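# Push yellow rod up duct to eject red plug

## Task

Raise the yellow cable rod, which sits inside the orange duct and is exposed in the cut-away section between the two shelves, until its tip forces the red dust plug out of the duct's upper end inside the closed box overhead. Throughout the episode, the right_gripper's index_dip goal cannot exceed +100.9 degrees (hard stop +117). A larger request is treated as +100.9, and hand_goal reports that value.

## Robot and tools

Robot: two six-joint arms, left_arm and right_arm. Each carries a sixteen-motor hand: a right hand on right_arm and its mirror-image left hand on left_arm. Joint ranges are ±6.283 rad, except the elbow at ±3.142 rad (0 is straight).

Frames. The scene frame has its origin at table height midway between the nominal bases, with +z up and +x out over the table; left_arm is on the +y side. Base positions: left (-0.020, +0.465, 0) m, right (-0.062, -0.374, 0) m. Hand poses, velocities and targets in results are in each arm's own base frame. Fixed cameras and the table use the scene frame. Motion offsets use the axes of the current Hand target. Hand-point axes: +z runs along the straightened fingers toward the tips; +y points out of the palm face (the palm sits at y = -0.062); +x runs across the palm away from the thumb on the right hand and toward it on the left. A rigid mast behind the wrist on the palm side can collide with things.

One row is 48 numbers, each in [-1, 1], with both arms always included. Order: left_arm dx, dy, dz, rx, ry, rz; then 16 left hand motors; left current_limit; left speed; then the same 24 for the right arm. Pose numbers are offsets, not poses. They are measured from the arm's Hand target at the moment the action or move starts, along that target's axes. 1.0 equals 0.6 m of translation or 180 degrees; rx, ry, rz form one rotation vector. Every row counts from that same start, so sending an offset again moves the arm further. All six pose numbers at 0 re-requests the current Hand target.

Hand motor order: index_mcp, index_abd, index_pip, index_dip, thumb_cmc, thumb_axl, thumb_mcp, thumb_ipl, middle_mcp, middle_abd, middle_pip, middle_dip, ring_mcp, ring_abd, ring_pip, ring_dip. Each number is an absolute goal angle, scaled linearly between the hinge's stops. The straight-finger values are _mcp -0.75, _abd 0, _pip -0.58, _dip -0.70, thumb_cmc -0.71, thumb_axl -0.68, thumb_mcp -0.23 and thumb_ipl -0.17. A zero is a real goal, not 'hold'. To leave a hand as it is, echo back its hand_goal, hand_current_limit and hand_speed. current_limit maps -1..+1 to 0..550 mA (at least 11 mA). speed maps to (speed+1)/2 of 8.5 rad/s. Both start at +0.4 and -0.6 and stay in force until changed.

execute_actions(actions, cameras): actions is a list of actions, each up to 15 rows of 48 numbers. Each row is one 1/30 s step, and a short action repeats its last row. Images are returned only with an empty list or when cameras names them ("all", [] or specific names).

move(target, speed, blend, stop_force, zero, blocking, cameras): sends each hand point in a straight line to the offset target. target is one 48-number row, or up to 15 rows, all measured from the same Hand targets. speed is in m/s, 0.002-3.6 (default 0.25); rotation is capped at twice that in rad/s. blend is a corner radius in metres for lists; 0 means stop at each target. stop_force is 3-120 N, one value shared by both arms. It ends an arm's path when the wrist sensor feels that much resistance, after which the arm backs off slightly. It is unreliable while the hand rotates and cannot detect light or loose contacts. Omit it when backing away from something you are pressing. zero (default true) re-zeroes the sensor before the move. blocking=false returns after 0.5 s and cannot be combined with stop_force. The move runs 0.5-10 s. It does not avoid obstacles or the other arm, so route around the arm's own base.

wait(seconds 0-10), stop() (brakes a running move), zoom_image(camera, region [x0,y0,x1,y1], at most 504x504 px) and zero_wrist_force(arm) do what their names say. finished_scene(scene) ends the scene permanently and cannot be undone.

Cameras: cam_head_left, cam_head_right, cam_left_wrist and cam_right_wrist, each 896x504.

Results: end_effector_position in metres, end_effector_quat_wxyz, velocities (left out when joint velocities read 'within noise'), and Hand target, the pose your next offsets start from. Also: Joint positions and torques; Wrist force/torque in flange axes, plus the peak since the last report; hand_goal, hand_measured, hand_current_ma and hand_state (moving, goal, blocked or overload); motor temperatures. move also adds a 'move:' line with the outcome: done, off_target, moving, held or fault, and limits=paced or held. A hand point often settles short of its target. Send the remaining gap as a further offset.

Safety. The arms are stiff, and commanding even slightly past a firm contact can cause a fault stop. A torque fault or roughly 150 N of force halts the arm for 10 s. Wrist torque limits are about 16-17 N m. A motor drawing 495 mA or more for 5 s shuts down for 10 s. At 85 °C an arm brakes for 30-60 s. Orientation commands are clipped to within 32 degrees of the measured orientation. Press gently and slowly, and pull back by commanding past the hand point. Avoid arm-to-arm contact, and never grip the other hand. Do not drop or fling the rod or plug or let anything leave the table, and do not strike the duct, shelves or box.

Each tool is called after "Emit:" as a command line: name --argument value for each argument, lists and objects as JSON in quotes; but a table of rows of numbers goes row by row, as --pt "numbers of a row", without its own name.

## Session

Emit:
execute_actions --actions '[]'

Emit:
zoom_image --camera "cam_head_right" --region '[380, 0, 560, 200]'

Emit:
zoom_image --camera "cam_head_left" --region '[420, 0, 600, 200]'

Scene clock: 0.00 s.
left_arm: end_effector_position=(+0.4063, +0.0850, +0.2300) hand_goal=(-0.754, +0.000, -0.576, -0.696, -0.714, -0.678, -0.226, -0.168, -0.754, +0.000, -0.576, -0.696, -0.754, +0.000, -0.576, -0.696) hand_measured=(-0.754, +0.000, -0.576, -0.696, -0.714, -0.678, -0.226, -0.168, -0.754, +0.000, -0.576, -0.696, -0.754, +0.000, -0.576, -0.696) hand_current_ma=(+0, +0, +0, +0, +0, +0, +0, +0, +0, +0, +0, +0, +0, +0, +0, +0) hand_state=(goal, goal, goal, goal, goal, goal, goal, goal, goal, goal, goal, goal, goal, goal, goal, goal) hand_current_limit=0.40 hand_speed=-0.60 end_effector_quat_wxyz=(+0.000, +0.000, +1.000, +0.000) | right_arm: end_effector_position=(+0.4063, -0.0850, +0.2300) hand_goal=(-0.754, +0.000, -0.576, -0.696, -0.714, -0.678, -0.226, -0.168, -0.754, +0.000, -0.576, -0.696, -0.754, +0.000, -0.576, -0.696) hand_measured=(-0.754, +0.000, -0.576, -0.696, -0.714, -0.678, -0.226, -0.168, -0.754, +0.000, -0.576, -0.696, -0.754, +0.000, -0.576, -0.696) hand_current_ma=(+0, +0, +0, +0, +0, +0, +0, +0, +0, +0, +0, +0, +0, +0, +0, +0) hand_state=(goal, goal, goal, goal, goal, goal, goal, goal, goal, goal, goal, goal, goal, goal, goal, goal) hand_current_limit=0.40 hand_speed=-0.60 end_effector_quat_wxyz=(+0.000, +1.000, +0.000, +0.000)
Joint positions: left_arm=[3.458 -1.419 -2.042 -1.252 1.571 -1.255] | right_arm=[-0.316 -1.723 2.042 -1.89 -1.571 1.255]
Joint velocities: within noise
Joint torques (N m): no reading
Motor temperatures (°C): left_arm=[25 25 22 32 26 30] | right_arm=[24 26 20 38 33 28]
Wrist force (N): no reading
Wrist torque (N m): no reading
Wrist force, peak (N): no reading
Hand target: left_arm +0.4063, +0.0850, +0.2300; +0.000, +0.000, +1.000, +0.000 | right_arm +0.4063, -0.0850, +0.2300; +0.000, +1.000, +0.000, +0.000

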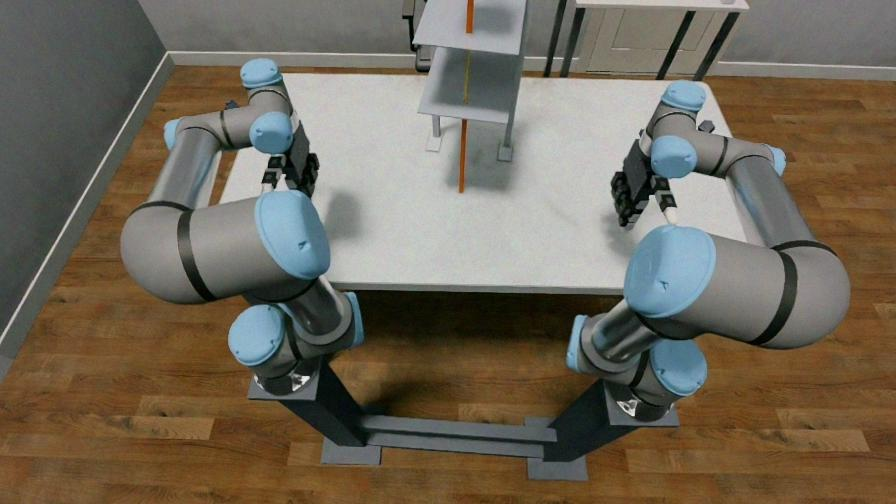

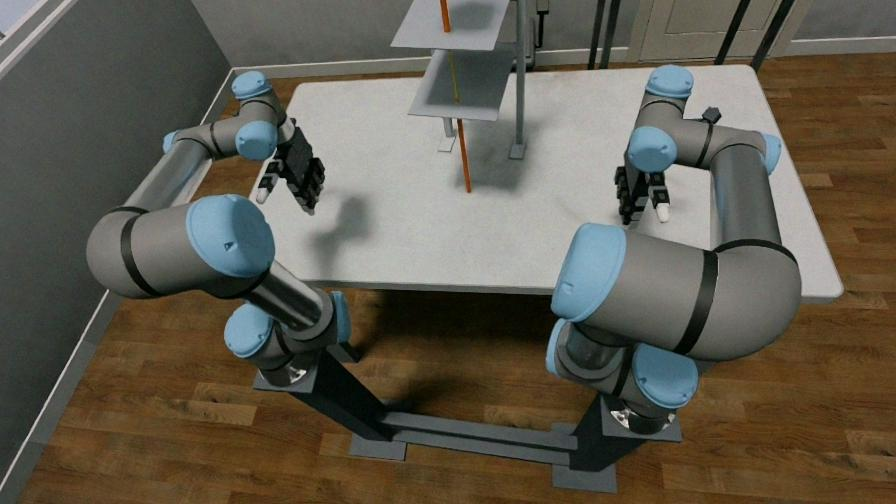

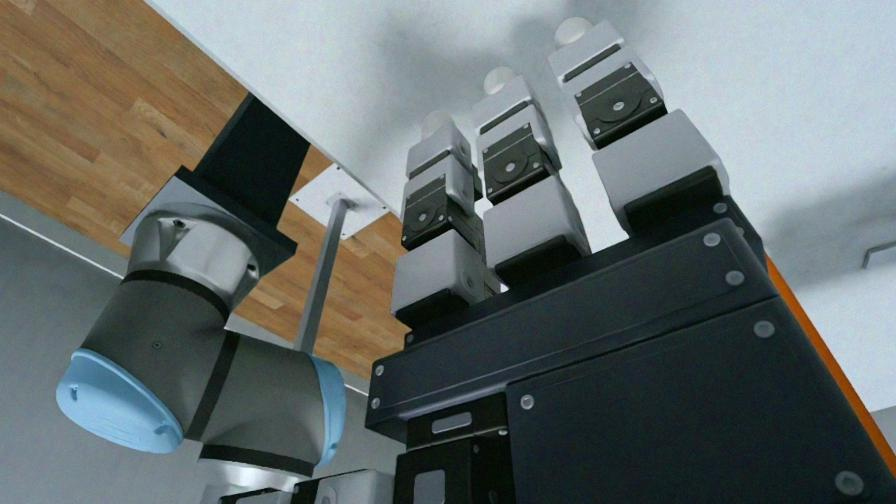

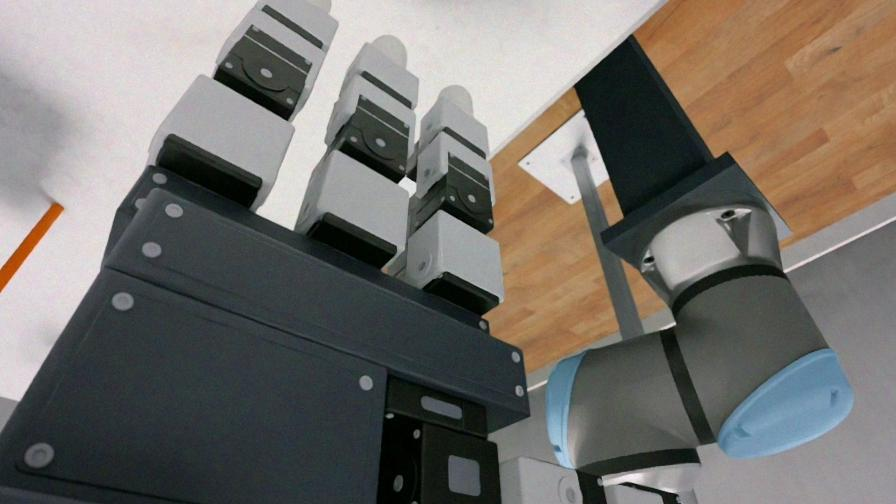

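Scaled by 2.520.

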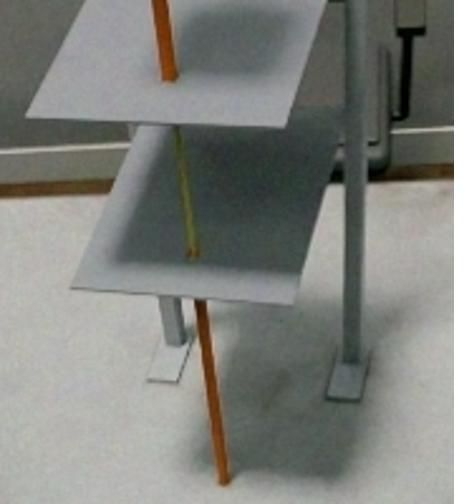

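Scaled by 2.520.

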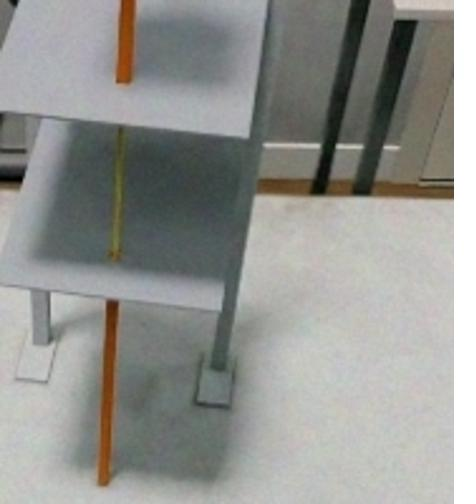

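Emit:
move --target '[0,0,0,0,0,0,-0.754,0.0,-0.576,-0.696,-0.714,-0.678,-0.226,-0.168,-0.754,0.0,-0.576,-0.696,-0.754,0.0,-0.576,-0.696,0.4,-0.6,-0.0653,-0.6128,-0.45,-0.2944,0.5006,-0.5006,-0.754,0.0,-0.576,-0.696,-0.714,-0.678,-0.226,-0.168,-0.754,0.0,-0.576,-0.696,-0.754,0.0,-0.576,-0.696,0.4,-0.6]' --speed 0.4 --cameras '["all"]'

Emit:
zoom_image --camera "cam_right_wrist" --region '[200, 0, 560, 240]'

Emit:
zoom_image --camera "cam_head_right" --region '[400, 20, 560, 180]'

Scene clock: 53.90 s.
left_arm: end_effector_position=(+0.4063, +0.0850, +0.2300) hand_goal=(-0.754, +0.000, -0.576, -0.696, -0.714, -0.678, -0.226, -0.168, -0.754, +0.000, -0.576, -0.696, -0.754, +0.000, -0.576, -0.696) hand_measured=(-0.754, +0.000, -0.576, -0.696, -0.714, -0.678, -0.224, -0.168, -0.754, +0.000, -0.576, -0.696, -0.754, +0.000, -0.576, -0.696) hand_current_ma=(+0, +0, +0, +0, +0, +0, +1, +0, +0, +0, +0, +0, +0, +0, +0, +0) hand_state=(goal, goal, goal, goal, goal, goal, goal, goal, goal, goal, goal, goal, goal, goal, goal, goal) hand_current_limit=0.40 hand_speed=-0.60 end_effector_quat_wxyz=(+0.000, +0.000, +1.000, +0.000) | right_arm: end_effector_position=(+0.3671, +0.2826, +0.5000) hand_goal=(-0.754, +0.000, -0.576, -0.696, -0.714, -0.678, -0.226, -0.168, -0.754, +0.000, -0.576, -0.696, -0.754, +0.000, -0.576, -0.696) hand_measured=(-0.762, +0.000, -0.576, -0.696, -0.720, -0.678, -0.224, -0.168, -0.760, +0.000, -0.576, -0.696, -0.762, +0.000, -0.576, -0.696) hand_current_ma=(-27, -1, -2, +0, -21, +2, +7, +1, -21, -1, -2, +0, -25, -1, -2, +0) hand_state=(goal, goal, goal, goal, goal, goal, goal, goal, goal, goal, goal, goal, goal, goal, goal, goal) hand_current_limit=0.40 hand_speed=-0.60 end_effector_quat_wxyz=(+0.358, +0.358, +0.610, +0.610)
Joint positions: left_arm=[3.458 -1.419 -2.042 -1.252 1.571 -1.255] | right_arm=[0.315 -1.768 2.506 -3.88 -1.378 0]
Joint torques (N m): left_arm=[-2.15 16.92 19.88 3.09 0.14 0.13] | right_arm=[-6.79 -1.97 -27.79 -4.12 2.16 -1.96]
Wrist force (N): left_arm=[-0.1 -0.5 0.2] | right_arm=[0.1 -0.2 -0.8]
Wrist torque (N m): left_arm=[-0.09 0.03 0.00] | right_arm=[-0.15 0.21 -0.16]
Wrist force, peak (N): left_arm=[-0.1 -0.9 0.0] | right_arm=[-1.6 0.8 -0.8]
Hand target: left_arm +0.4063, +0.0850, +0.2300; +0.000, +0.000, +1.000, +0.000 | right_arm +0.3671, +0.2827, +0.5000; +0.358, +0.358, +0.610, +0.610
Off the commanded pose: left_arm 0.000 m, 0 deg | right_arm 0.000 m, 0 deg.
move: done
camera_calibration:
cam_right_wrist: T_world_to_cam=[[0.387629, -0.681208, 0.621048, -0.223939], [-0.45493, -0.727329, -0.513839, 0.573713], [0.801737, -0.0833547, -0.591836, 0.152245], [0, 0, 0, 1]] pos_world=[0.225744, 0.277419, 0.523977]

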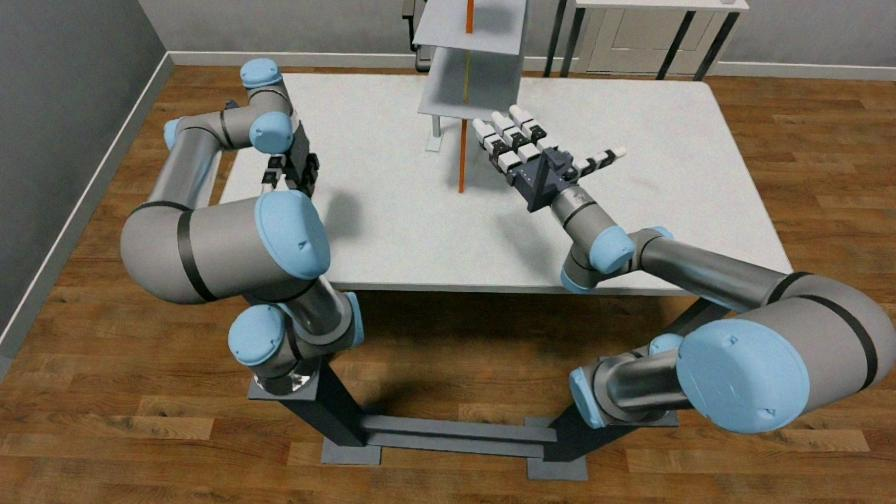

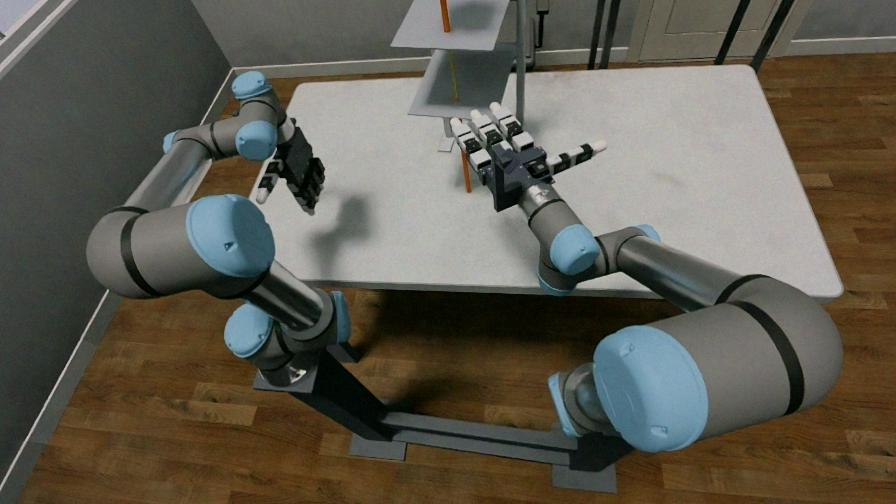

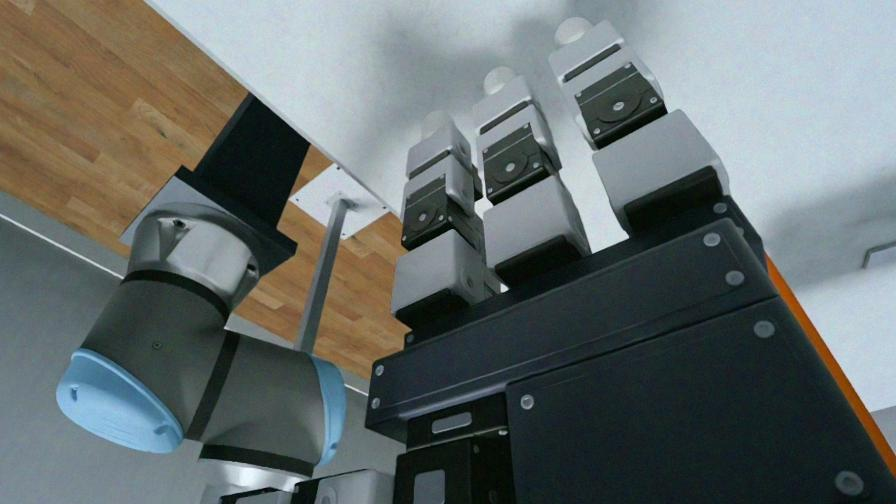

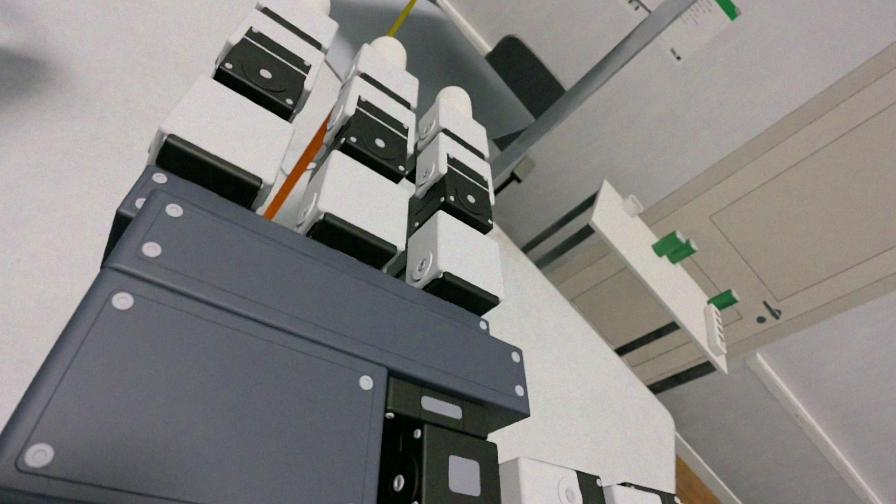

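Scaled by 1.400.

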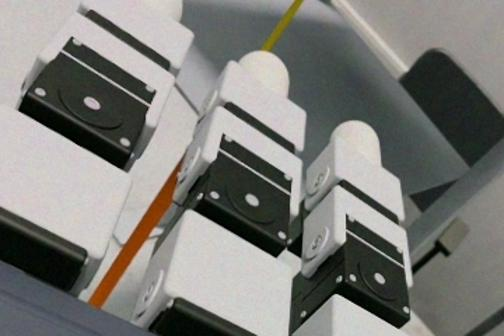

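Scaled by 3.150.

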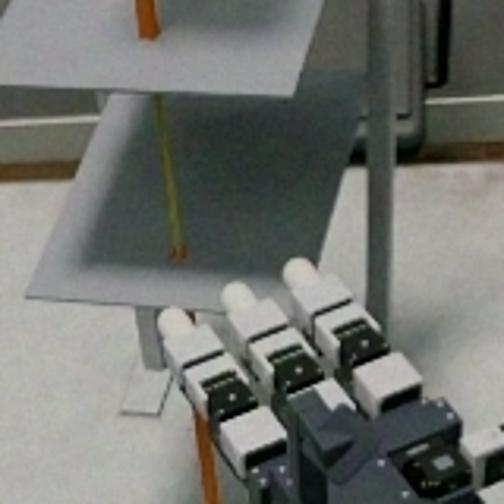

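Emit:
move --target '[0,0,0,0,0,0,-0.754,0.0,-0.576,-0.696,-0.714,-0.678,-0.226,-0.168,-0.754,0.0,-0.576,-0.696,-0.754,0.0,-0.576,-0.696,0.4,-0.6,0,0,0.43,0,0,0,-0.754,0.0,-0.576,-0.696,-0.714,-0.678,-0.226,-0.168,-0.754,0.0,-0.576,-0.696,-0.754,0.0,-0.576,-0.696,0.4,-0.6]' --speed 0.15 --stop_force 10 --cameras '["cam_right_wrist","cam_head_left"]'

Emit:
zoom_image --camera "cam_right_wrist" --region '[200, 100, 500, 300]'

Scene clock: 65.23 s.
left_arm: end_effector_position=(+0.4063, +0.0850, +0.2300) hand_goal=(-0.754, +0.000, -0.576, -0.696, -0.714, -0.678, -0.226, -0.168, -0.754, +0.000, -0.576, -0.696, -0.754, +0.000, -0.576, -0.696) hand_measured=(-0.754, +0.000, -0.576, -0.696, -0.714, -0.678, -0.224, -0.168, -0.754, +0.000, -0.576, -0.696, -0.754, +0.000, -0.576, -0.696) hand_current_ma=(+0, +0, +0, +0, +0, +0, +1, +0, +0, +0, +0, +0, +0, +0, +0, +0) hand_state=(goal, goal, goal, goal, goal, goal, goal, goal, goal, goal, goal, goal, goal, goal, goal, goal) hand_current_limit=0.40 hand_speed=-0.60 end_effector_quat_wxyz=(+0.000, +0.000, +1.000, +0.000) | right_arm: end_effector_position=(+0.5926, +0.4081, +0.5000) hand_goal=(-0.754, +0.000, -0.576, -0.696, -0.714, -0.678, -0.226, -0.168, -0.754, +0.000, -0.576, -0.696, -0.754, +0.000, -0.576, -0.696) hand_measured=(-0.762, +0.000, -0.576, -0.696, -0.720, -0.678, -0.224, -0.168, -0.760, +0.000, -0.576, -0.696, -0.762, +0.000, -0.576, -0.696) hand_current_ma=(-28, -1, -2, +0, -21, +2, +6, +1, -22, -1, -2, +0, -26, -1, -2, +0) hand_state=(goal, goal, goal, goal, goal, goal, goal, goal, goal, goal, goal, goal, goal, goal, goal, goal) hand_current_limit=0.40 hand_speed=-0.60 end_effector_quat_wxyz=(+0.358, +0.358, +0.610, +0.610)
Joint positions: left_arm=[3.458 -1.419 -2.042 -1.252 1.571 -1.255] | right_arm=[0.42 -1.171 1.825 -3.796 -1.483 0]
Joint torques (N m): left_arm=[-2.15 16.96 20.77 3.11 0.1 -0.02] | right_arm=[5.5 -27.87 -28.67 -0.16 -2.68 1.01]
Wrist force (N): left_arm=[0.0 0.0 0.2] | right_arm=[0.2 -0.3 -0.8]
Wrist torque (N m): left_arm=[-0.03 0.02 0.00] | right_arm=[-0.19 0.20 -0.14]
Wrist force, peak (N): left_arm=[-0.7 -0.6 0.3] | right_arm=[0.1 -0.2 -1.8]
Hand target: left_arm +0.4063, +0.0850, +0.2300; +0.000, +0.000, +1.000, +0.000 | right_arm +0.5926, +0.4081, +0.5000; +0.358, +0.358, +0.610, +0.610
Off the commanded pose: left_arm 0.000 m, 0 deg | right_arm 0.000 m, 0 deg.
move: done
camera_calibration:
cam_right_wrist: T_world_to_cam=[[0.387668, -0.681099, 0.621142, -0.226038], [-0.454739, -0.727442, -0.513848, 0.767471], [0.801827, -0.0832554, -0.591728, -0.0182316], [0, 0, 0, 1]] pos_world=[0.451245, 0.402819, 0.523977]
Images, in order (width x height): cam_head_left 896x504, cam_right_wrist 896x504.

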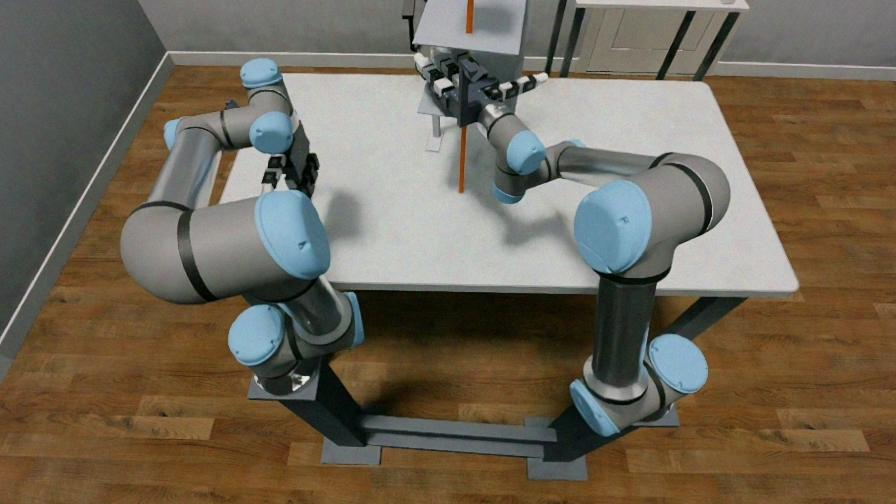

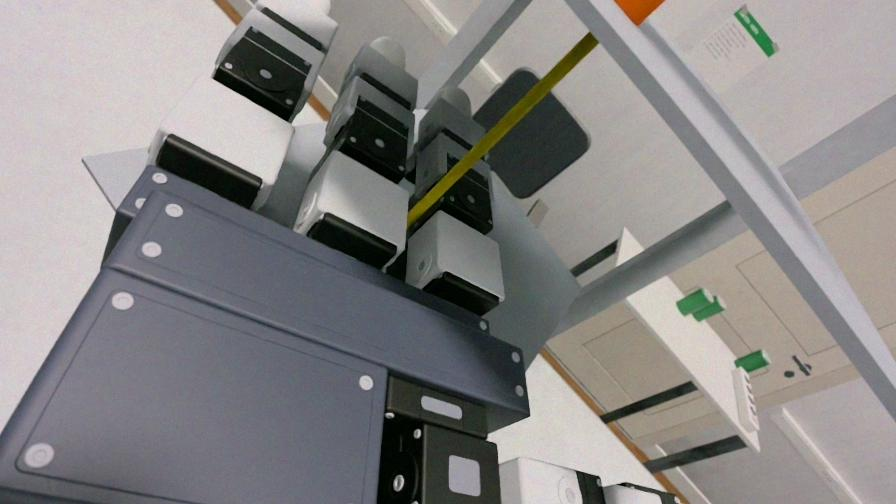

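Scaled by 1.680.

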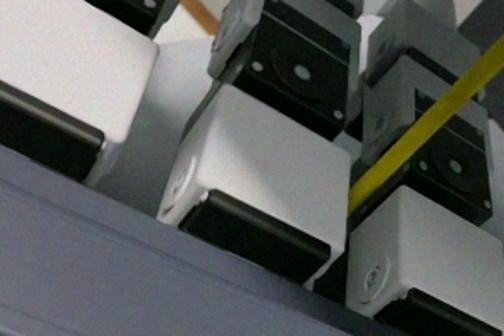

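Emit:
move --target '[0,0,0,0,0,0,-0.754,0.0,-0.576,-0.696,-0.714,-0.678,-0.226,-0.168,-0.754,0.0,-0.576,-0.696,-0.754,0.0,-0.576,-0.696,0.4,-0.6,0,0,0.09,0,0,0,-0.754,0.0,-0.576,-0.696,-0.714,-0.678,-0.226,-0.168,-0.754,0.0,-0.576,-0.696,-0.754,0.0,-0.576,-0.696,0.4,-0.6]' --speed 0.025 --stop_force 4 --cameras '["cam_right_wrist"]'

Emit:
zoom_image --camera "cam_right_wrist" --region '[300, 100, 550, 300]'

Scene clock: 76.00 s.
left_arm: end_effector_position=(+0.4063, +0.0850, +0.2300) hand_goal=(-0.754, +0.000, -0.576, -0.696, -0.714, -0.678, -0.226, -0.168, -0.754, +0.000, -0.576, -0.696, -0.754, +0.000, -0.576, -0.696) hand_measured=(-0.754, +0.000, -0.576, -0.696, -0.714, -0.678, -0.224, -0.168, -0.754, +0.000, -0.576, -0.696, -0.754, +0.000, -0.576, -0.696) hand_current_ma=(+0, +0, +0, +0, +0, +0, +1, +0, +0, +0, +0, +0, +0, +0, +0, +0) hand_state=(goal, goal, goal, goal, goal, goal, goal, goal, goal, goal, goal, goal, goal, goal, goal, goal) hand_current_limit=0.40 hand_speed=-0.60 end_effector_quat_wxyz=(+0.000, +0.000, +1.000, +0.000) | right_arm: end_effector_position=(+0.6231, +0.4251, +0.5000) hand_goal=(-0.754, +0.000, -0.576, -0.696, -0.714, -0.678, -0.226, -0.168, -0.754, +0.000, -0.576, -0.696, -0.754, +0.000, -0.576, -0.696) hand_measured=(-0.764, +0.000, -0.576, -0.696, -0.722, -0.678, -0.224, -0.168, -0.762, +0.000, -0.576, -0.696, -0.764, +0.000, -0.576, -0.696) hand_current_ma=(-33, -1, -2, +0, -23, +2, +5, +1, -26, -1, -2, +0, -31, -1, -2, +0) hand_state=(goal, goal, goal, goal, goal, goal, goal, goal, goal, goal, goal, goal, goal, goal, goal, goal) hand_current_limit=0.40 hand_speed=-0.60 end_effector_quat_wxyz=(+0.358, +0.358, +0.610, +0.610)
Joint positions: left_arm=[3.458 -1.419 -2.042 -1.252 1.571 -1.255] | right_arm=[0.426 -1.102 1.717 -3.757 -1.489 0]
Joint torques (N m): left_arm=[-2.5 17.69 20.58 3.17 0.18 0.2] | right_arm=[-7.4 -43.52 -14.22 -4.52 1.8 0.15]
Wrist force (N): left_arm=[-0.2 -0.4 -0.1] | right_arm=[0.2 0.0 -0.7]
Wrist torque (N m): left_arm=[-0.06 0.05 -0.01] | right_arm=[-0.15 0.20 -0.13]
Wrist force, peak (N): left_arm=[-0.2 -0.9 0.0] | right_arm=[2.0 -3.7 -29.7]
Hand target: left_arm +0.4063, +0.0850, +0.2300; +0.000, +0.000, +1.000, +0.000 | right_arm +0.6231, +0.4251, +0.5000; +0.358, +0.358, +0.610, +0.610 (not the last commanded pose)
Off the commanded pose: left_arm 0.000 m, 0 deg | right_arm 0.019 m, 0 deg.
move: contact (right_arm)
camera_calibration:
cam_right_wrist: T_world_to_cam=[[0.387723, -0.681104, 0.621103, -0.226287], [-0.45468, -0.727449, -0.51389, 0.793703], [0.801833, -0.0831562, -0.591733, -0.0413146], [0, 0, 0, 1]] pos_world=[0.481745, 0.419819, 0.523977]
Images, in order (width x height): cam_right_wrist 896x504.

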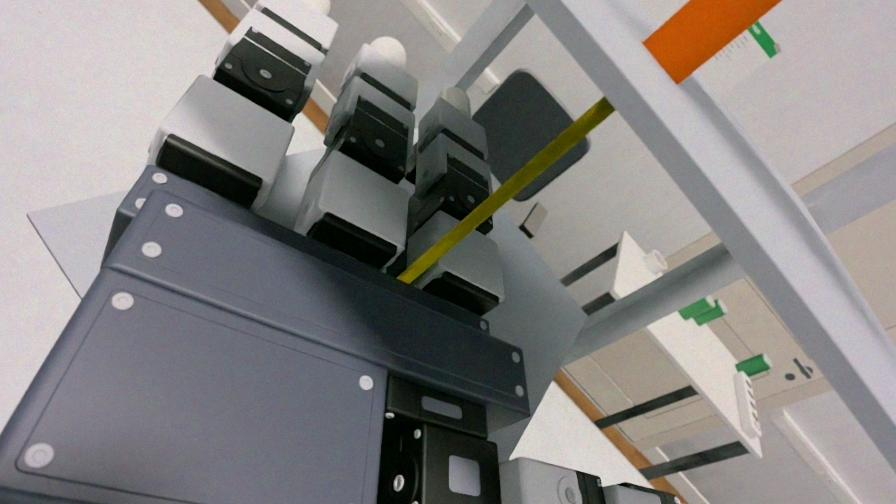

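Scaled by 2.016.

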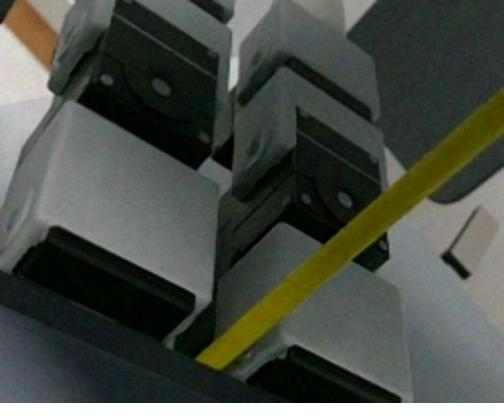

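Emit:
move --pt "0 0 0 0 0 0 -0.754 0.0 -0.576 -0.696 -0.714 -0.678 -0.226 -0.168 -0.754 0.0 -0.576 -0.696 -0.754 0.0 -0.576 -0.696 0.4 -0.6 -0.0254 -0.00245 -0.001 0 0 0.0611 -0.754 0.0 -0.576 -0.696 -0.714 -0.678 -0.226 -0.168 -0.754 0.0 -0.576 -0.696 -0.754 0.0 -0.576 -0.696 0.4 -0.6" --pt "0 0 0 0 0 0 -0.754 0.0 -0.576 -0.696 -0.714 -0.678 -0.226 -0.168 -0.754 0.0 -0.576 -0.696 -0.754 0.0 -0.576 -0.696 0.4 -0.6 -0.04995 -0.0097 -0.001 0 0 0.1222 -0.754 0.0 -0.576 -0.696 -0.714 -0.678 -0.226 -0.168 -0.754 0.0 -0.576 -0.696 -0.754 0.0 -0.576 -0.696 0.4 -0.6" --speed '[0.06,0.05]' --blend '[0.003,0]'

Emit:
move --target '[0,0,0,0,0,0,-0.754,0.0,-0.576,-0.696,-0.714,-0.678,-0.226,-0.168,-0.754,0.0,-0.576,-0.696,-0.754,0.0,-0.576,-0.696,0.4,-0.6,-0.0151,-0.0009,0,0,0,0.0361,-0.754,0.0,-0.576,-0.696,-0.714,-0.678,-0.226,-0.168,-0.754,0.0,-0.576,-0.696,-0.754,0.0,-0.576,-0.696,0.4,-0.6]' --speed 0.03

Scene clock: 90.73 s.
left_arm: end_effector_position=(+0.4063, +0.0850, +0.2300) hand_goal=(-0.754, +0.000, -0.576, -0.696, -0.714, -0.678, -0.226, -0.168, -0.754, +0.000, -0.576, -0.696, -0.754, +0.000, -0.576, -0.696) hand_measured=(-0.754, +0.000, -0.576, -0.696, -0.714, -0.678, -0.224, -0.168, -0.754, +0.000, -0.576, -0.696, -0.754, +0.000, -0.576, -0.696) hand_current_ma=(+0, +0, +0, +0, +0, +0, +1, +0, +0, +0, +0, +0, +0, +0, +0, +0) hand_state=(goal, goal, goal, goal, goal, goal, goal, goal, goal, goal, goal, goal, goal, goal, goal, goal) hand_current_limit=0.40 hand_speed=-0.60 end_effector_quat_wxyz=(+0.000, +0.000, +1.000, +0.000) | right_arm: end_effector_position=(+0.6371, +0.3986, +0.4942) hand_goal=(-0.754, +0.000, -0.576, -0.696, -0.714, -0.678, -0.226, -0.168, -0.754, +0.000, -0.576, -0.696, -0.754, +0.000, -0.576, -0.696) hand_measured=(-0.764, +0.000, -0.576, -0.696, -0.722, -0.678, -0.224, -0.168, -0.762, +0.000, -0.576, -0.696, -0.764, +0.000, -0.576, -0.696) hand_current_ma=(-33, -1, -2, +0, -23, +2, +5, +1, -26, -1, -2, +0, -31, -1, -2, +0) hand_state=(goal, goal, goal, goal, goal, goal, goal, goal, goal, goal, goal, goal, goal, goal, goal, goal) hand_current_limit=0.40 hand_speed=-0.60 end_effector_quat_wxyz=(+0.236, +0.468, +0.530, +0.667)
Joint positions: left_arm=[3.458 -1.419 -2.042 -1.252 1.571 -1.255] | right_arm=[0.427 -1.115 1.71 -3.737 -1.49 0.383]
Joint torques (N m): left_arm=[-1.1 17.74 21.12 3.3 0.19 0.14] | right_arm=[-6.02 -42.82 -28.65 -0.24 1.98 2.15]
Wrist force (N): left_arm=[-0.1 -0.2 0.2] | right_arm=[-1.6 0.3 -0.6]
Wrist torque (N m): left_arm=[-0.05 0.03 -0.01] | right_arm=[-0.11 0.29 -0.41]
Wrist force, peak (N): left_arm=[-0.1 -0.8 -0.1] | right_arm=[-1.6 0.1 -1.0]
Hand target: left_arm +0.4063, +0.0850, +0.2300; +0.000, +0.000, +1.000, +0.000 | right_arm +0.6371, +0.3986, +0.4942; +0.236, +0.468, +0.530, +0.667
Off the commanded pose: left_arm 0.000 m, 0 deg | right_arm 0.000 m, 0 deg.
move: done

Scene clock: 93.03 s.
left_arm: end_effector_position=(+0.4063, +0.0850, +0.2300) hand_goal=(-0.754, +0.000, -0.576, -0.696, -0.714, -0.678, -0.226, -0.168, -0.754, +0.000, -0.576, -0.696, -0.754, +0.000, -0.576, -0.696) hand_measured=(-0.754, +0.000, -0.576, -0.696, -0.714, -0.678, -0.224, -0.168, -0.754, +0.000, -0.576, -0.696, -0.754, +0.000, -0.576, -0.696) hand_current_ma=(+0, +0, +0, +0, +0, +0, +1, +0, +0, +0, +0, +0, +0, +0, +0, +0) hand_state=(goal, goal, goal, goal, goal, goal, goal, goal, goal, goal, goal, goal, goal, goal, goal, goal) hand_current_limit=0.40 hand_speed=-0.60 end_effector_quat_wxyz=(+0.000, +0.000, +1.000, +0.000) | right_arm: end_effector_position=(+0.6411, +0.3915, +0.4903) hand_goal=(-0.754, +0.000, -0.576, -0.696, -0.714, -0.678, -0.226, -0.168, -0.754, +0.000, -0.576, -0.696, -0.754, +0.000, -0.576, -0.696) hand_measured=(-0.764, +0.000, -0.576, -0.696, -0.722, -0.678, -0.224, -0.168, -0.782, +0.000, -0.576, -0.696, -0.764, +0.000, -0.576, -0.696) hand_current_ma=(-33, -1, -2, +0, -23, +2, +5, +1, -110, -1, -2, +0, -31, -1, -2, +0) hand_state=(goal, goal, goal, goal, goal, goal, goal, goal, blocked, goal, goal, goal, goal, goal, goal, goal) hand_current_limit=0.40 hand_speed=-0.60 end_effector_quat_wxyz=(+0.198, +0.497, +0.503, +0.679)
Joint positions: left_arm=[3.458 -1.419 -2.042 -1.252 1.571 -1.255] | right_arm=[0.426 -1.118 1.708 -3.731 -1.489 0.497]
Joint torques (N m): left_arm=[-2.11 17.81 20.47 3.39 0.09 0.01] | right_arm=[-2.59 -43.57 -29.63 -0.45 3.69 3.09]
Wrist force (N): left_arm=[0.0 -0.2 0.3] | right_arm=[-5.0 1.7 -1.3]
Wrist torque (N m): left_arm=[-0.06 0.02 0.00] | right_arm=[0.45 0.15 -1.64]
Wrist force, peak (N): left_arm=[-0.1 -0.8 0.4] | right_arm=[-5.0 1.7 -1.3]
Hand target: left_arm +0.4063, +0.0850, +0.2300; +0.000, +0.000, +1.000, +0.000 | right_arm +0.6411, +0.3915, +0.4903; +0.197, +0.497, +0.503, +0.679
Off the commanded pose: left_arm 0.000 m, 0 deg | right_arm 0.000 m, 0 deg.
move: done

Emit:
move --target '[0,0,0,0,0,0,-0.754,0.0,-0.576,-0.696,-0.714,-0.678,-0.226,-0.168,-0.754,0.0,-0.576,-0.696,-0.754,0.0,-0.576,-0.696,0.4,-0.6,0.0302,0.0557,0,0,0,0,-0.754,0.0,-0.576,-0.696,-0.714,-0.678,-0.226,-0.168,-0.754,0.0,-0.576,-0.696,-0.754,0.0,-0.576,-0.696,0.4,-0.6]' --speed 0.015 --stop_force 8

Scene clock: 103.27 s.
left_arm: end_effector_position=(+0.4063, +0.0850, +0.2300) hand_goal=(-0.754, +0.000, -0.576, -0.696, -0.714, -0.678, -0.226, -0.168, -0.754, +0.000, -0.576, -0.696, -0.754, +0.000, -0.576, -0.696) hand_measured=(-0.754, +0.000, -0.576, -0.696, -0.714, -0.678, -0.224, -0.168, -0.754, +0.000, -0.576, -0.696, -0.754, +0.000, -0.576, -0.696) hand_current_ma=(+0, +0, +0, +0, +0, +0, +1, +0, +0, +0, +0, +0, +0, +0, +0, +0) hand_state=(goal, goal, goal, goal, goal, goal, goal, goal, goal, goal, goal, goal, goal, goal, goal, goal) hand_current_limit=0.40 hand_speed=-0.60 end_effector_quat_wxyz=(+0.000, +0.000, +1.000, +0.000) | right_arm: end_effector_position=(+0.6411, +0.3914, +0.5283) hand_goal=(-0.754, +0.000, -0.576, -0.696, -0.714, -0.678, -0.226, -0.168, -0.754, +0.000, -0.576, -0.696, -0.754, +0.000, -0.576, -0.696) hand_measured=(-0.764, +0.000, -0.576, -0.696, -0.722, -0.678, -0.224, -0.168, -0.782, +0.000, -0.576, -0.696, -0.764, +0.000, -0.576, -0.696) hand_current_ma=(-33, -1, -2, +0, -23, +2, +5, +1, -111, -1, -2, +0, -31, -1, -2, +0) hand_state=(goal, goal, goal, goal, goal, goal, goal, goal, blocked, goal, goal, goal, goal, goal, goal, goal) hand_current_limit=0.40 hand_speed=-0.60 end_effector_quat_wxyz=(+0.197, +0.497, +0.503, +0.679)
Joint positions: left_arm=[3.458 -1.419 -2.042 -1.252 1.571 -1.255] | right_arm=[0.425 -1.165 1.666 -3.643 -1.488 0.497]
Joint torques (N m): left_arm=[-1.93 18.05 20.85 3.54 0.14 0.16] | right_arm=[-2.21 -42.56 -29.83 -0.76 2.88 3.01]
Wrist force (N): left_arm=[-0.1 -0.6 0.1] | right_arm=[-3.9 1.4 -1.2]
Wrist torque (N m): left_arm=[-0.11 0.03 0.00] | right_arm=[0.41 0.10 -1.55]
Wrist force, peak (N): left_arm=[-0.4 -0.8 0.2] | right_arm=[-5.4 1.8 -1.0]
Hand target: left_arm +0.4063, +0.0850, +0.2300; +0.000, +0.000, +1.000, +0.000 | right_arm +0.6411, +0.3914, +0.5283; +0.197, +0.497, +0.503, +0.679
Off the commanded pose: left_arm 0.000 m, 0 deg | right_arm 0.000 m, 0 deg.
move: done

Emit:
move --target '[0,0,0,0,0,0,-0.754,0.0,-0.576,-0.696,-0.714,-0.678,-0.226,-0.168,-0.754,0.0,-0.576,-0.696,-0.754,0.0,-0.576,-0.696,0.4,-0.6,0.0040,0.0073,0,0,0,0,-0.754,0.0,-0.576,-0.696,-0.714,-0.678,-0.226,-0.168,-0.754,0.0,-0.576,-0.696,-0.754,0.0,-0.576,-0.696,0.4,-0.6]' --speed 0.006 --stop_force 12

Scene clock: 110.70 s.
left_arm: end_effector_position=(+0.4063, +0.0850, +0.2300) hand_goal=(-0.754, +0.000, -0.576, -0.696, -0.714, -0.678, -0.226, -0.168, -0.754, +0.000, -0.576, -0.696, -0.754, +0.000, -0.576, -0.696) hand_measured=(-0.754, +0.000, -0.576, -0.696, -0.714, -0.678, -0.224, -0.168, -0.754, +0.000, -0.576, -0.696, -0.754, +0.000, -0.576, -0.696) hand_current_ma=(+0, +0, +0, +0, +0, +0, +1, +0, +0, +0, +0, +0, +0, +0, +0, +0) hand_state=(goal, goal, goal, goal, goal, goal, goal, goal, goal, goal, goal, goal, goal, goal, goal, goal) hand_current_limit=0.40 hand_speed=-0.60 end_effector_quat_wxyz=(+0.000, +0.000, +1.000, +0.000) | right_arm: end_effector_position=(+0.6411, +0.3915, +0.5333) hand_goal=(-0.754, +0.000, -0.576, -0.696, -0.714, -0.678, -0.226, -0.168, -0.754, +0.000, -0.576, -0.696, -0.754, +0.000, -0.576, -0.696) hand_measured=(-0.764, +0.000, -0.576, -0.696, -0.722, -0.678, -0.224, -0.168, -0.782, +0.000, -0.576, -0.696, -0.764, +0.000, -0.576, -0.696) hand_current_ma=(-33, -1, -2, +0, -23, +2, +5, +1, -111, -1, -2, +0, -31, -1, -2, +0) hand_state=(goal, goal, goal, goal, goal, goal, goal, goal, blocked, goal, goal, goal, goal, goal, goal, goal) hand_current_limit=0.40 hand_speed=-0.60 end_effector_quat_wxyz=(+0.197, +0.497, +0.503, +0.679)
Joint positions: left_arm=[3.458 -1.419 -2.042 -1.252 1.571 -1.255] | right_arm=[0.426 -1.171 1.66 -3.631 -1.489 0.497]
Joint torques (N m): left_arm=[-2.03 18.3 21.48 3.61 0.11 0.11] | right_arm=[5.09 -41.99 -31.1 -0.6 -1.61 2.99]
Wrist force (N): left_arm=[0.0 -0.6 0.1] | right_arm=[-3.9 1.2 -1.5]
Wrist torque (N m): left_arm=[-0.10 0.01 0.02] | right_arm=[0.43 0.12 -1.55]
Wrist force, peak (N): left_arm=[-0.4 -0.8 0.0] | right_arm=[-4.3 1.6 -1.4]
Hand target: left_arm +0.4063, +0.0850, +0.2300; +0.000, +0.000, +1.000, +0.000 | right_arm +0.6411, +0.3915, +0.5333; +0.197, +0.497, +0.503, +0.679
Off the commanded pose: left_arm 0.000 m, 0 deg | right_arm 0.000 m, 0 deg.
move: done

Emit:
move --pt "0 0 0 0 0 0 -0.754 0.0 -0.576 -0.696 -0.714 -0.678 -0.226 -0.168 -0.754 0.0 -0.576 -0.696 -0.754 0.0 -0.576 -0.696 0.4 -0.6 -0.0338 -0.0623 0 0 0 0 -0.754 0.0 -0.576 -0.696 -0.28 -0.678 -0.226 -0.168 -0.754 0.0 -0.576 -0.696 -0.754 0.0 -0.576 -0.696 0.4 -0.6" --pt "0 0 0 0 0 0 -0.754 0.0 -0.576 -0.696 -0.714 -0.678 -0.226 -0.168 -0.754 0.0 -0.576 -0.696 -0.754 0.0 -0.576 -0.696 0.4 -0.6 -0.0027 -0.0660 0 0 0 -0.075 -0.754 0.0 -0.576 -0.696 -0.28 -0.678 -0.226 -0.168 -0.754 0.0 -0.576 -0.696 -0.754 0.0 -0.576 -0.696 0.4 -0.6" --pt "0 0 0 0 0 0 -0.754 0.0 -0.576 -0.696 -0.714 -0.678 -0.226 -0.168 -0.754 0.0 -0.576 -0.696 -0.754 0.0 -0.576 -0.696 0.4 -0.6 -0.0250 -0.1070 0 0 0 -0.075 -0.754 0.0 -0.576 -0.696 -0.28 -0.678 -0.226 -0.168 -0.754 0.0 -0.576 -0.696 -0.754 0.0 -0.576 -0.696 0.4 -0.6" --speed '[0.04,0.05,0.05]' --blend '[0,0.002,0]'

Scene clock: 148.23 s.
left_arm: end_effector_position=(+0.4063, +0.0850, +0.2300) hand_goal=(-0.754, +0.000, -0.576, -0.696, -0.714, -0.678, -0.226, -0.168, -0.754, +0.000, -0.576, -0.696, -0.754, +0.000, -0.576, -0.696) hand_measured=(-0.754, +0.000, -0.576, -0.696, -0.714, -0.678, -0.224, -0.168, -0.754, +0.000, -0.576, -0.696, -0.754, +0.000, -0.576, -0.696) hand_current_ma=(+0, +0, +0, +0, +0, +0, +1, +0, +0, +0, +0, +0, +0, +0, +0, +0) hand_state=(goal, goal, goal, goal, goal, goal, goal, goal, goal, goal, goal, goal, goal, goal, goal, goal) hand_current_limit=0.40 hand_speed=-0.60 end_effector_quat_wxyz=(+0.000, +0.000, +1.000, +0.000) | right_arm: end_effector_position=(+0.6326, +0.4067, +0.4699) hand_goal=(-0.754, +0.000, -0.576, -0.696, -0.280, -0.678, -0.226, -0.168, -0.754, +0.000, -0.576, -0.696, -0.754, +0.000, -0.576, -0.696) hand_measured=(-0.764, +0.000, -0.576, -0.696, -0.300, -0.678, -0.224, -0.168, -0.774, +0.000, -0.576, -0.696, -0.764, +0.000, -0.576, -0.696) hand_current_ma=(-33, -1, -2, +0, -75, +2, +5, +1, -71, -1, -2, +0, -31, -1, -2, +0) hand_state=(goal, goal, goal, goal, blocked, goal, goal, goal, goal, goal, goal, goal, goal, goal, goal, goal) hand_current_limit=0.40 hand_speed=-0.60 end_effector_quat_wxyz=(+0.276, +0.435, +0.558, +0.651)
Joint positions: left_arm=[3.458 -1.419 -2.042 -1.252 1.571 -1.255] | right_arm=[0.427 -1.072 1.737 -3.806 -1.49 0.261]
Joint torques (N m): left_arm=[-2.46 18.06 21.42 3.82 0.21 0.06] | right_arm=[-7.29 -29.98 -14.01 -4.52 2.09 -1.94]
Wrist force (N): left_arm=[-0.1 -0.2 0.0] | right_arm=[0.0 0.1 -0.8]
Wrist torque (N m): left_arm=[-0.05 0.03 -0.01] | right_arm=[-0.11 0.25 -0.12]
Wrist force, peak (N): left_arm=[-0.6 -0.5 -0.3] | right_arm=[-6.2 5.6 2.0]
Hand target: left_arm +0.4063, +0.0850, +0.2300; +0.000, +0.000, +1.000, +0.000 | right_arm +0.6326, +0.4067, +0.4697; +0.276, +0.435, +0.558, +0.651
Off the commanded pose: left_arm 0.000 m, 0 deg | right_arm 0.000 m, 0 deg.
move: done

Emit:
move --target '[0,0,0,0,0,0,-0.754,0.0,-0.576,-0.696,-0.714,-0.678,-0.226,-0.168,-0.754,0.0,-0.576,-0.696,-0.754,0.0,-0.576,-0.696,0.4,-0.6,-0.0334,-0.00425,0,0,0,0.0806,-0.754,0.0,-0.576,-0.696,-0.28,-0.678,-0.226,-0.168,-0.754,0.0,-0.576,-0.696,-0.754,0.0,-0.576,-0.696,0.4,-0.6]' --speed 0.04

Emit:
move --target '[0,0,0,0,0,0,-0.754,0.0,-0.576,-0.696,-0.714,-0.678,-0.226,-0.168,-0.754,0.0,-0.576,-0.696,-0.754,0.0,-0.576,-0.696,0.4,-0.6,0.0357,0.0631,0,0,0,0,-0.754,0.0,-0.576,-0.696,-0.28,-0.678,-0.226,-0.168,-0.754,0.0,-0.576,-0.696,-0.754,0.0,-0.576,-0.696,0.4,-0.6]' --speed 0.025 --stop_force 8

Emit:
move --target '[0,0,0,0,0,0,-0.754,0.0,-0.576,-0.696,-0.714,-0.678,-0.226,-0.168,-0.754,0.0,-0.576,-0.696,-0.754,0.0,-0.576,-0.696,0.4,-0.6,0.0197,0.0348,0,0,0,0,-0.754,0.0,-0.576,-0.696,-0.28,-0.678,-0.226,-0.168,-0.754,0.0,-0.576,-0.696,-0.754,0.0,-0.576,-0.696,0.4,-0.6]' --speed 0.01 --stop_force 10

Scene clock: 163.67 s.
left_arm: end_effector_position=(+0.4063, +0.0850, +0.2300) hand_goal=(-0.754, +0.000, -0.576, -0.696, -0.714, -0.678, -0.226, -0.168, -0.754, +0.000, -0.576, -0.696, -0.754, +0.000, -0.576, -0.696) hand_measured=(-0.754, +0.000, -0.576, -0.696, -0.714, -0.678, -0.224, -0.168, -0.754, +0.000, -0.576, -0.696, -0.754, +0.000, -0.576, -0.696) hand_current_ma=(+0, +0, +0, +0, +0, +0, +1, +0, +0, +0, +0, +0, +0, +0, +0, +0) hand_state=(goal, goal, goal, goal, goal, goal, goal, goal, goal, goal, goal, goal, goal, goal, goal, goal) hand_current_limit=0.40 hand_speed=-0.60 end_effector_quat_wxyz=(+0.000, +0.000, +1.000, +0.000) | right_arm: end_effector_position=(+0.6417, +0.3904, +0.4621) hand_goal=(-0.754, +0.000, -0.576, -0.696, -0.280, -0.678, -0.226, -0.168, -0.754, +0.000, -0.576, -0.696, -0.754, +0.000, -0.576, -0.696) hand_measured=(-0.764, +0.000, -0.576, -0.696, -0.300, -0.678, -0.224, -0.168, -0.784, +0.000, -0.576, -0.696, -0.764, +0.000, -0.576, -0.696) hand_current_ma=(-33, -1, -2, +0, -74, +2, +5, +1, -115, -1, -2, +0, -31, -1, -2, +0) hand_state=(goal, goal, goal, goal, blocked, goal, goal, goal, blocked, goal, goal, goal, goal, goal, goal, goal) hand_current_limit=0.40 hand_speed=-0.60 end_effector_quat_wxyz=(+0.192, +0.502, +0.498, +0.681)
Joint positions: left_arm=[3.458 -1.419 -2.042 -1.252 1.571 -1.255] | right_arm=[0.425 -1.081 1.733 -3.794 -1.488 0.514]
Joint torques (N m): left_arm=[-1.89 18.19 22.24 3.72 0.08 0.17] | right_arm=[-0.91 -44.73 -29.77 -0.78 4.33 3.71]
Wrist force (N): left_arm=[-0.3 -0.4 0.2] | right_arm=[-7.1 3.0 -1.0]
Wrist torque (N m): left_arm=[-0.09 0.06 -0.02] | right_arm=[0.56 0.13 -2.20]
Wrist force, peak (N): left_arm=[-0.4 -0.8 0.0] | right_arm=[-7.3 3.0 -1.2]
Hand target: left_arm +0.4063, +0.0850, +0.2300; +0.000, +0.000, +1.000, +0.000 | right_arm +0.6417, +0.3904, +0.4621; +0.191, +0.502, +0.498, +0.681
Off the commanded pose: left_arm 0.000 m, 0 deg | right_arm 0.000 m, 0 deg.
move: done

Scene clock: 166.40 s.
left_arm: end_effector_position=(+0.4063, +0.0850, +0.2300) hand_goal=(-0.754, +0.000, -0.576, -0.696, -0.714, -0.678, -0.226, -0.168, -0.754, +0.000, -0.576, -0.696, -0.754, +0.000, -0.576, -0.696) hand_measured=(-0.754, +0.000, -0.576, -0.696, -0.714, -0.678, -0.224, -0.168, -0.754, +0.000, -0.576, -0.696, -0.754, +0.000, -0.576, -0.696) hand_current_ma=(+0, +0, +0, +0, +0, +0, +1, +0, +0, +0, +0, +0, +0, +0, +0, +0) hand_state=(goal, goal, goal, goal, goal, goal, goal, goal, goal, goal, goal, goal, goal, goal, goal, goal) hand_current_limit=0.40 hand_speed=-0.60 end_effector_quat_wxyz=(+0.000, +0.000, +1.000, +0.000) | right_arm: end_effector_position=(+0.6417, +0.3904, +0.5056) hand_goal=(-0.754, +0.000, -0.576, -0.696, -0.280, -0.678, -0.226, -0.168, -0.754, +0.000, -0.576, -0.696, -0.754, +0.000, -0.576, -0.696) hand_measured=(-0.764, +0.000, -0.576, -0.696, -0.300, -0.678, -0.224, -0.168, -0.784, +0.000, -0.576, -0.696, -0.764, +0.000, -0.576, -0.696) hand_current_ma=(-33, -1, -2, +0, -74, +2, +5, +1, -115, -1, -2, +0, -31, -1, -2, +0) hand_state=(goal, goal, goal, goal, blocked, goal, goal, goal, blocked, goal, goal, goal, goal, goal, goal, goal) hand_current_limit=0.40 hand_speed=-0.60 end_effector_quat_wxyz=(+0.191, +0.502, +0.498, +0.681)
Joint positions: left_arm=[3.458 -1.419 -2.042 -1.252 1.571 -1.255] | right_arm=[0.425 -1.139 1.691 -3.693 -1.488 0.515]
Joint torques (N m): left_arm=[-2.27 19.08 22.06 3.89 0.2 0.06] | right_arm=[6.26 -43.2 -30.69 -0.69 2.25 3.47]
Wrist force (N): left_arm=[-0.2 -0.4 0.1] | right_arm=[-6.5 2.4 -1.6]
Wrist torque (N m): left_arm=[-0.06 0.04 -0.01] | right_arm=[0.57 0.14 -2.16]
Wrist force, peak (N): left_arm=[-0.1 -1.1 -0.2] | right_arm=[-7.9 3.2 -1.1]
Hand target: left_arm +0.4063, +0.0850, +0.2300; +0.000, +0.000, +1.000, +0.000 | right_arm +0.6417, +0.3904, +0.5056; +0.191, +0.502, +0.498, +0.681
Off the commanded pose: left_arm 0.000 m, 0 deg | right_arm 0.000 m, 0 deg.
move: done

Scene clock: 169.70 s.
left_arm: end_effector_position=(+0.4063, +0.0850, +0.2300) hand_goal=(-0.754, +0.000, -0.576, -0.696, -0.714, -0.678, -0.226, -0.168, -0.754, +0.000, -0.576, -0.696, -0.754, +0.000, -0.576, -0.696) hand_measured=(-0.754, +0.000, -0.576, -0.696, -0.714, -0.678, -0.224, -0.168, -0.754, +0.000, -0.576, -0.696, -0.754, +0.000, -0.576, -0.696) hand_current_ma=(+0, +0, +0, +0, +0, +0, +1, +0, +0, +0, +0, +0, +0, +0, +0, +0) hand_state=(goal, goal, goal, goal, goal, goal, goal, goal, goal, goal, goal, goal, goal, goal, goal, goal) hand_current_limit=0.40 hand_speed=-0.60 end_effector_quat_wxyz=(+0.000, +0.000, +1.000, +0.000) | right_arm: end_effector_position=(+0.6417, +0.3904, +0.5296) hand_goal=(-0.754, +0.000, -0.576, -0.696, -0.280, -0.678, -0.226, -0.168, -0.754, +0.000, -0.576, -0.696, -0.754, +0.000, -0.576, -0.696) hand_measured=(-0.764, +0.000, -0.576, -0.696, -0.300, -0.678, -0.224, -0.168, -0.784, +0.000, -0.576, -0.696, -0.764, +0.000, -0.576, -0.696) hand_current_ma=(-33, -1, -2, +0, -74, +2, +5, +1, -115, -1, -2, +0, -31, -1, -2, +0) hand_state=(goal, goal, goal, goal, blocked, goal, goal, goal, blocked, goal, goal, goal, goal, goal, goal, goal) hand_current_limit=0.40 hand_speed=-0.60 end_effector_quat_wxyz=(+0.191, +0.502, +0.498, +0.681)
Joint positions: left_arm=[3.458 -1.419 -2.042 -1.252 1.571 -1.255] | right_arm=[0.425 -1.168 1.663 -3.637 -1.488 0.515]
Joint torques (N m): left_arm=[-2.64 19.2 21.23 4.01 0.03 0.23] | right_arm=[7.27 -42.85 -30.38 -0.69 -1.28 3.29]
Wrist force (N): left_arm=[-0.4 -0.4 0.0] | right_arm=[-5.9 2.5 -1.5]
Wrist torque (N m): left_arm=[-0.07 0.05 -0.02] | right_arm=[0.58 0.09 -2.10]
Wrist force, peak (N): left_arm=[-0.6 -0.5 0.2] | right_arm=[-6.5 2.7 -1.6]
Hand target: left_arm +0.4063, +0.0850, +0.2300; +0.000, +0.000, +1.000, +0.000 | right_arm +0.6417, +0.3904, +0.5296; +0.191, +0.502, +0.498, +0.681
Off the commanded pose: left_arm 0.000 m, 0 deg | right_arm 0.000 m, 0 deg.
move: done


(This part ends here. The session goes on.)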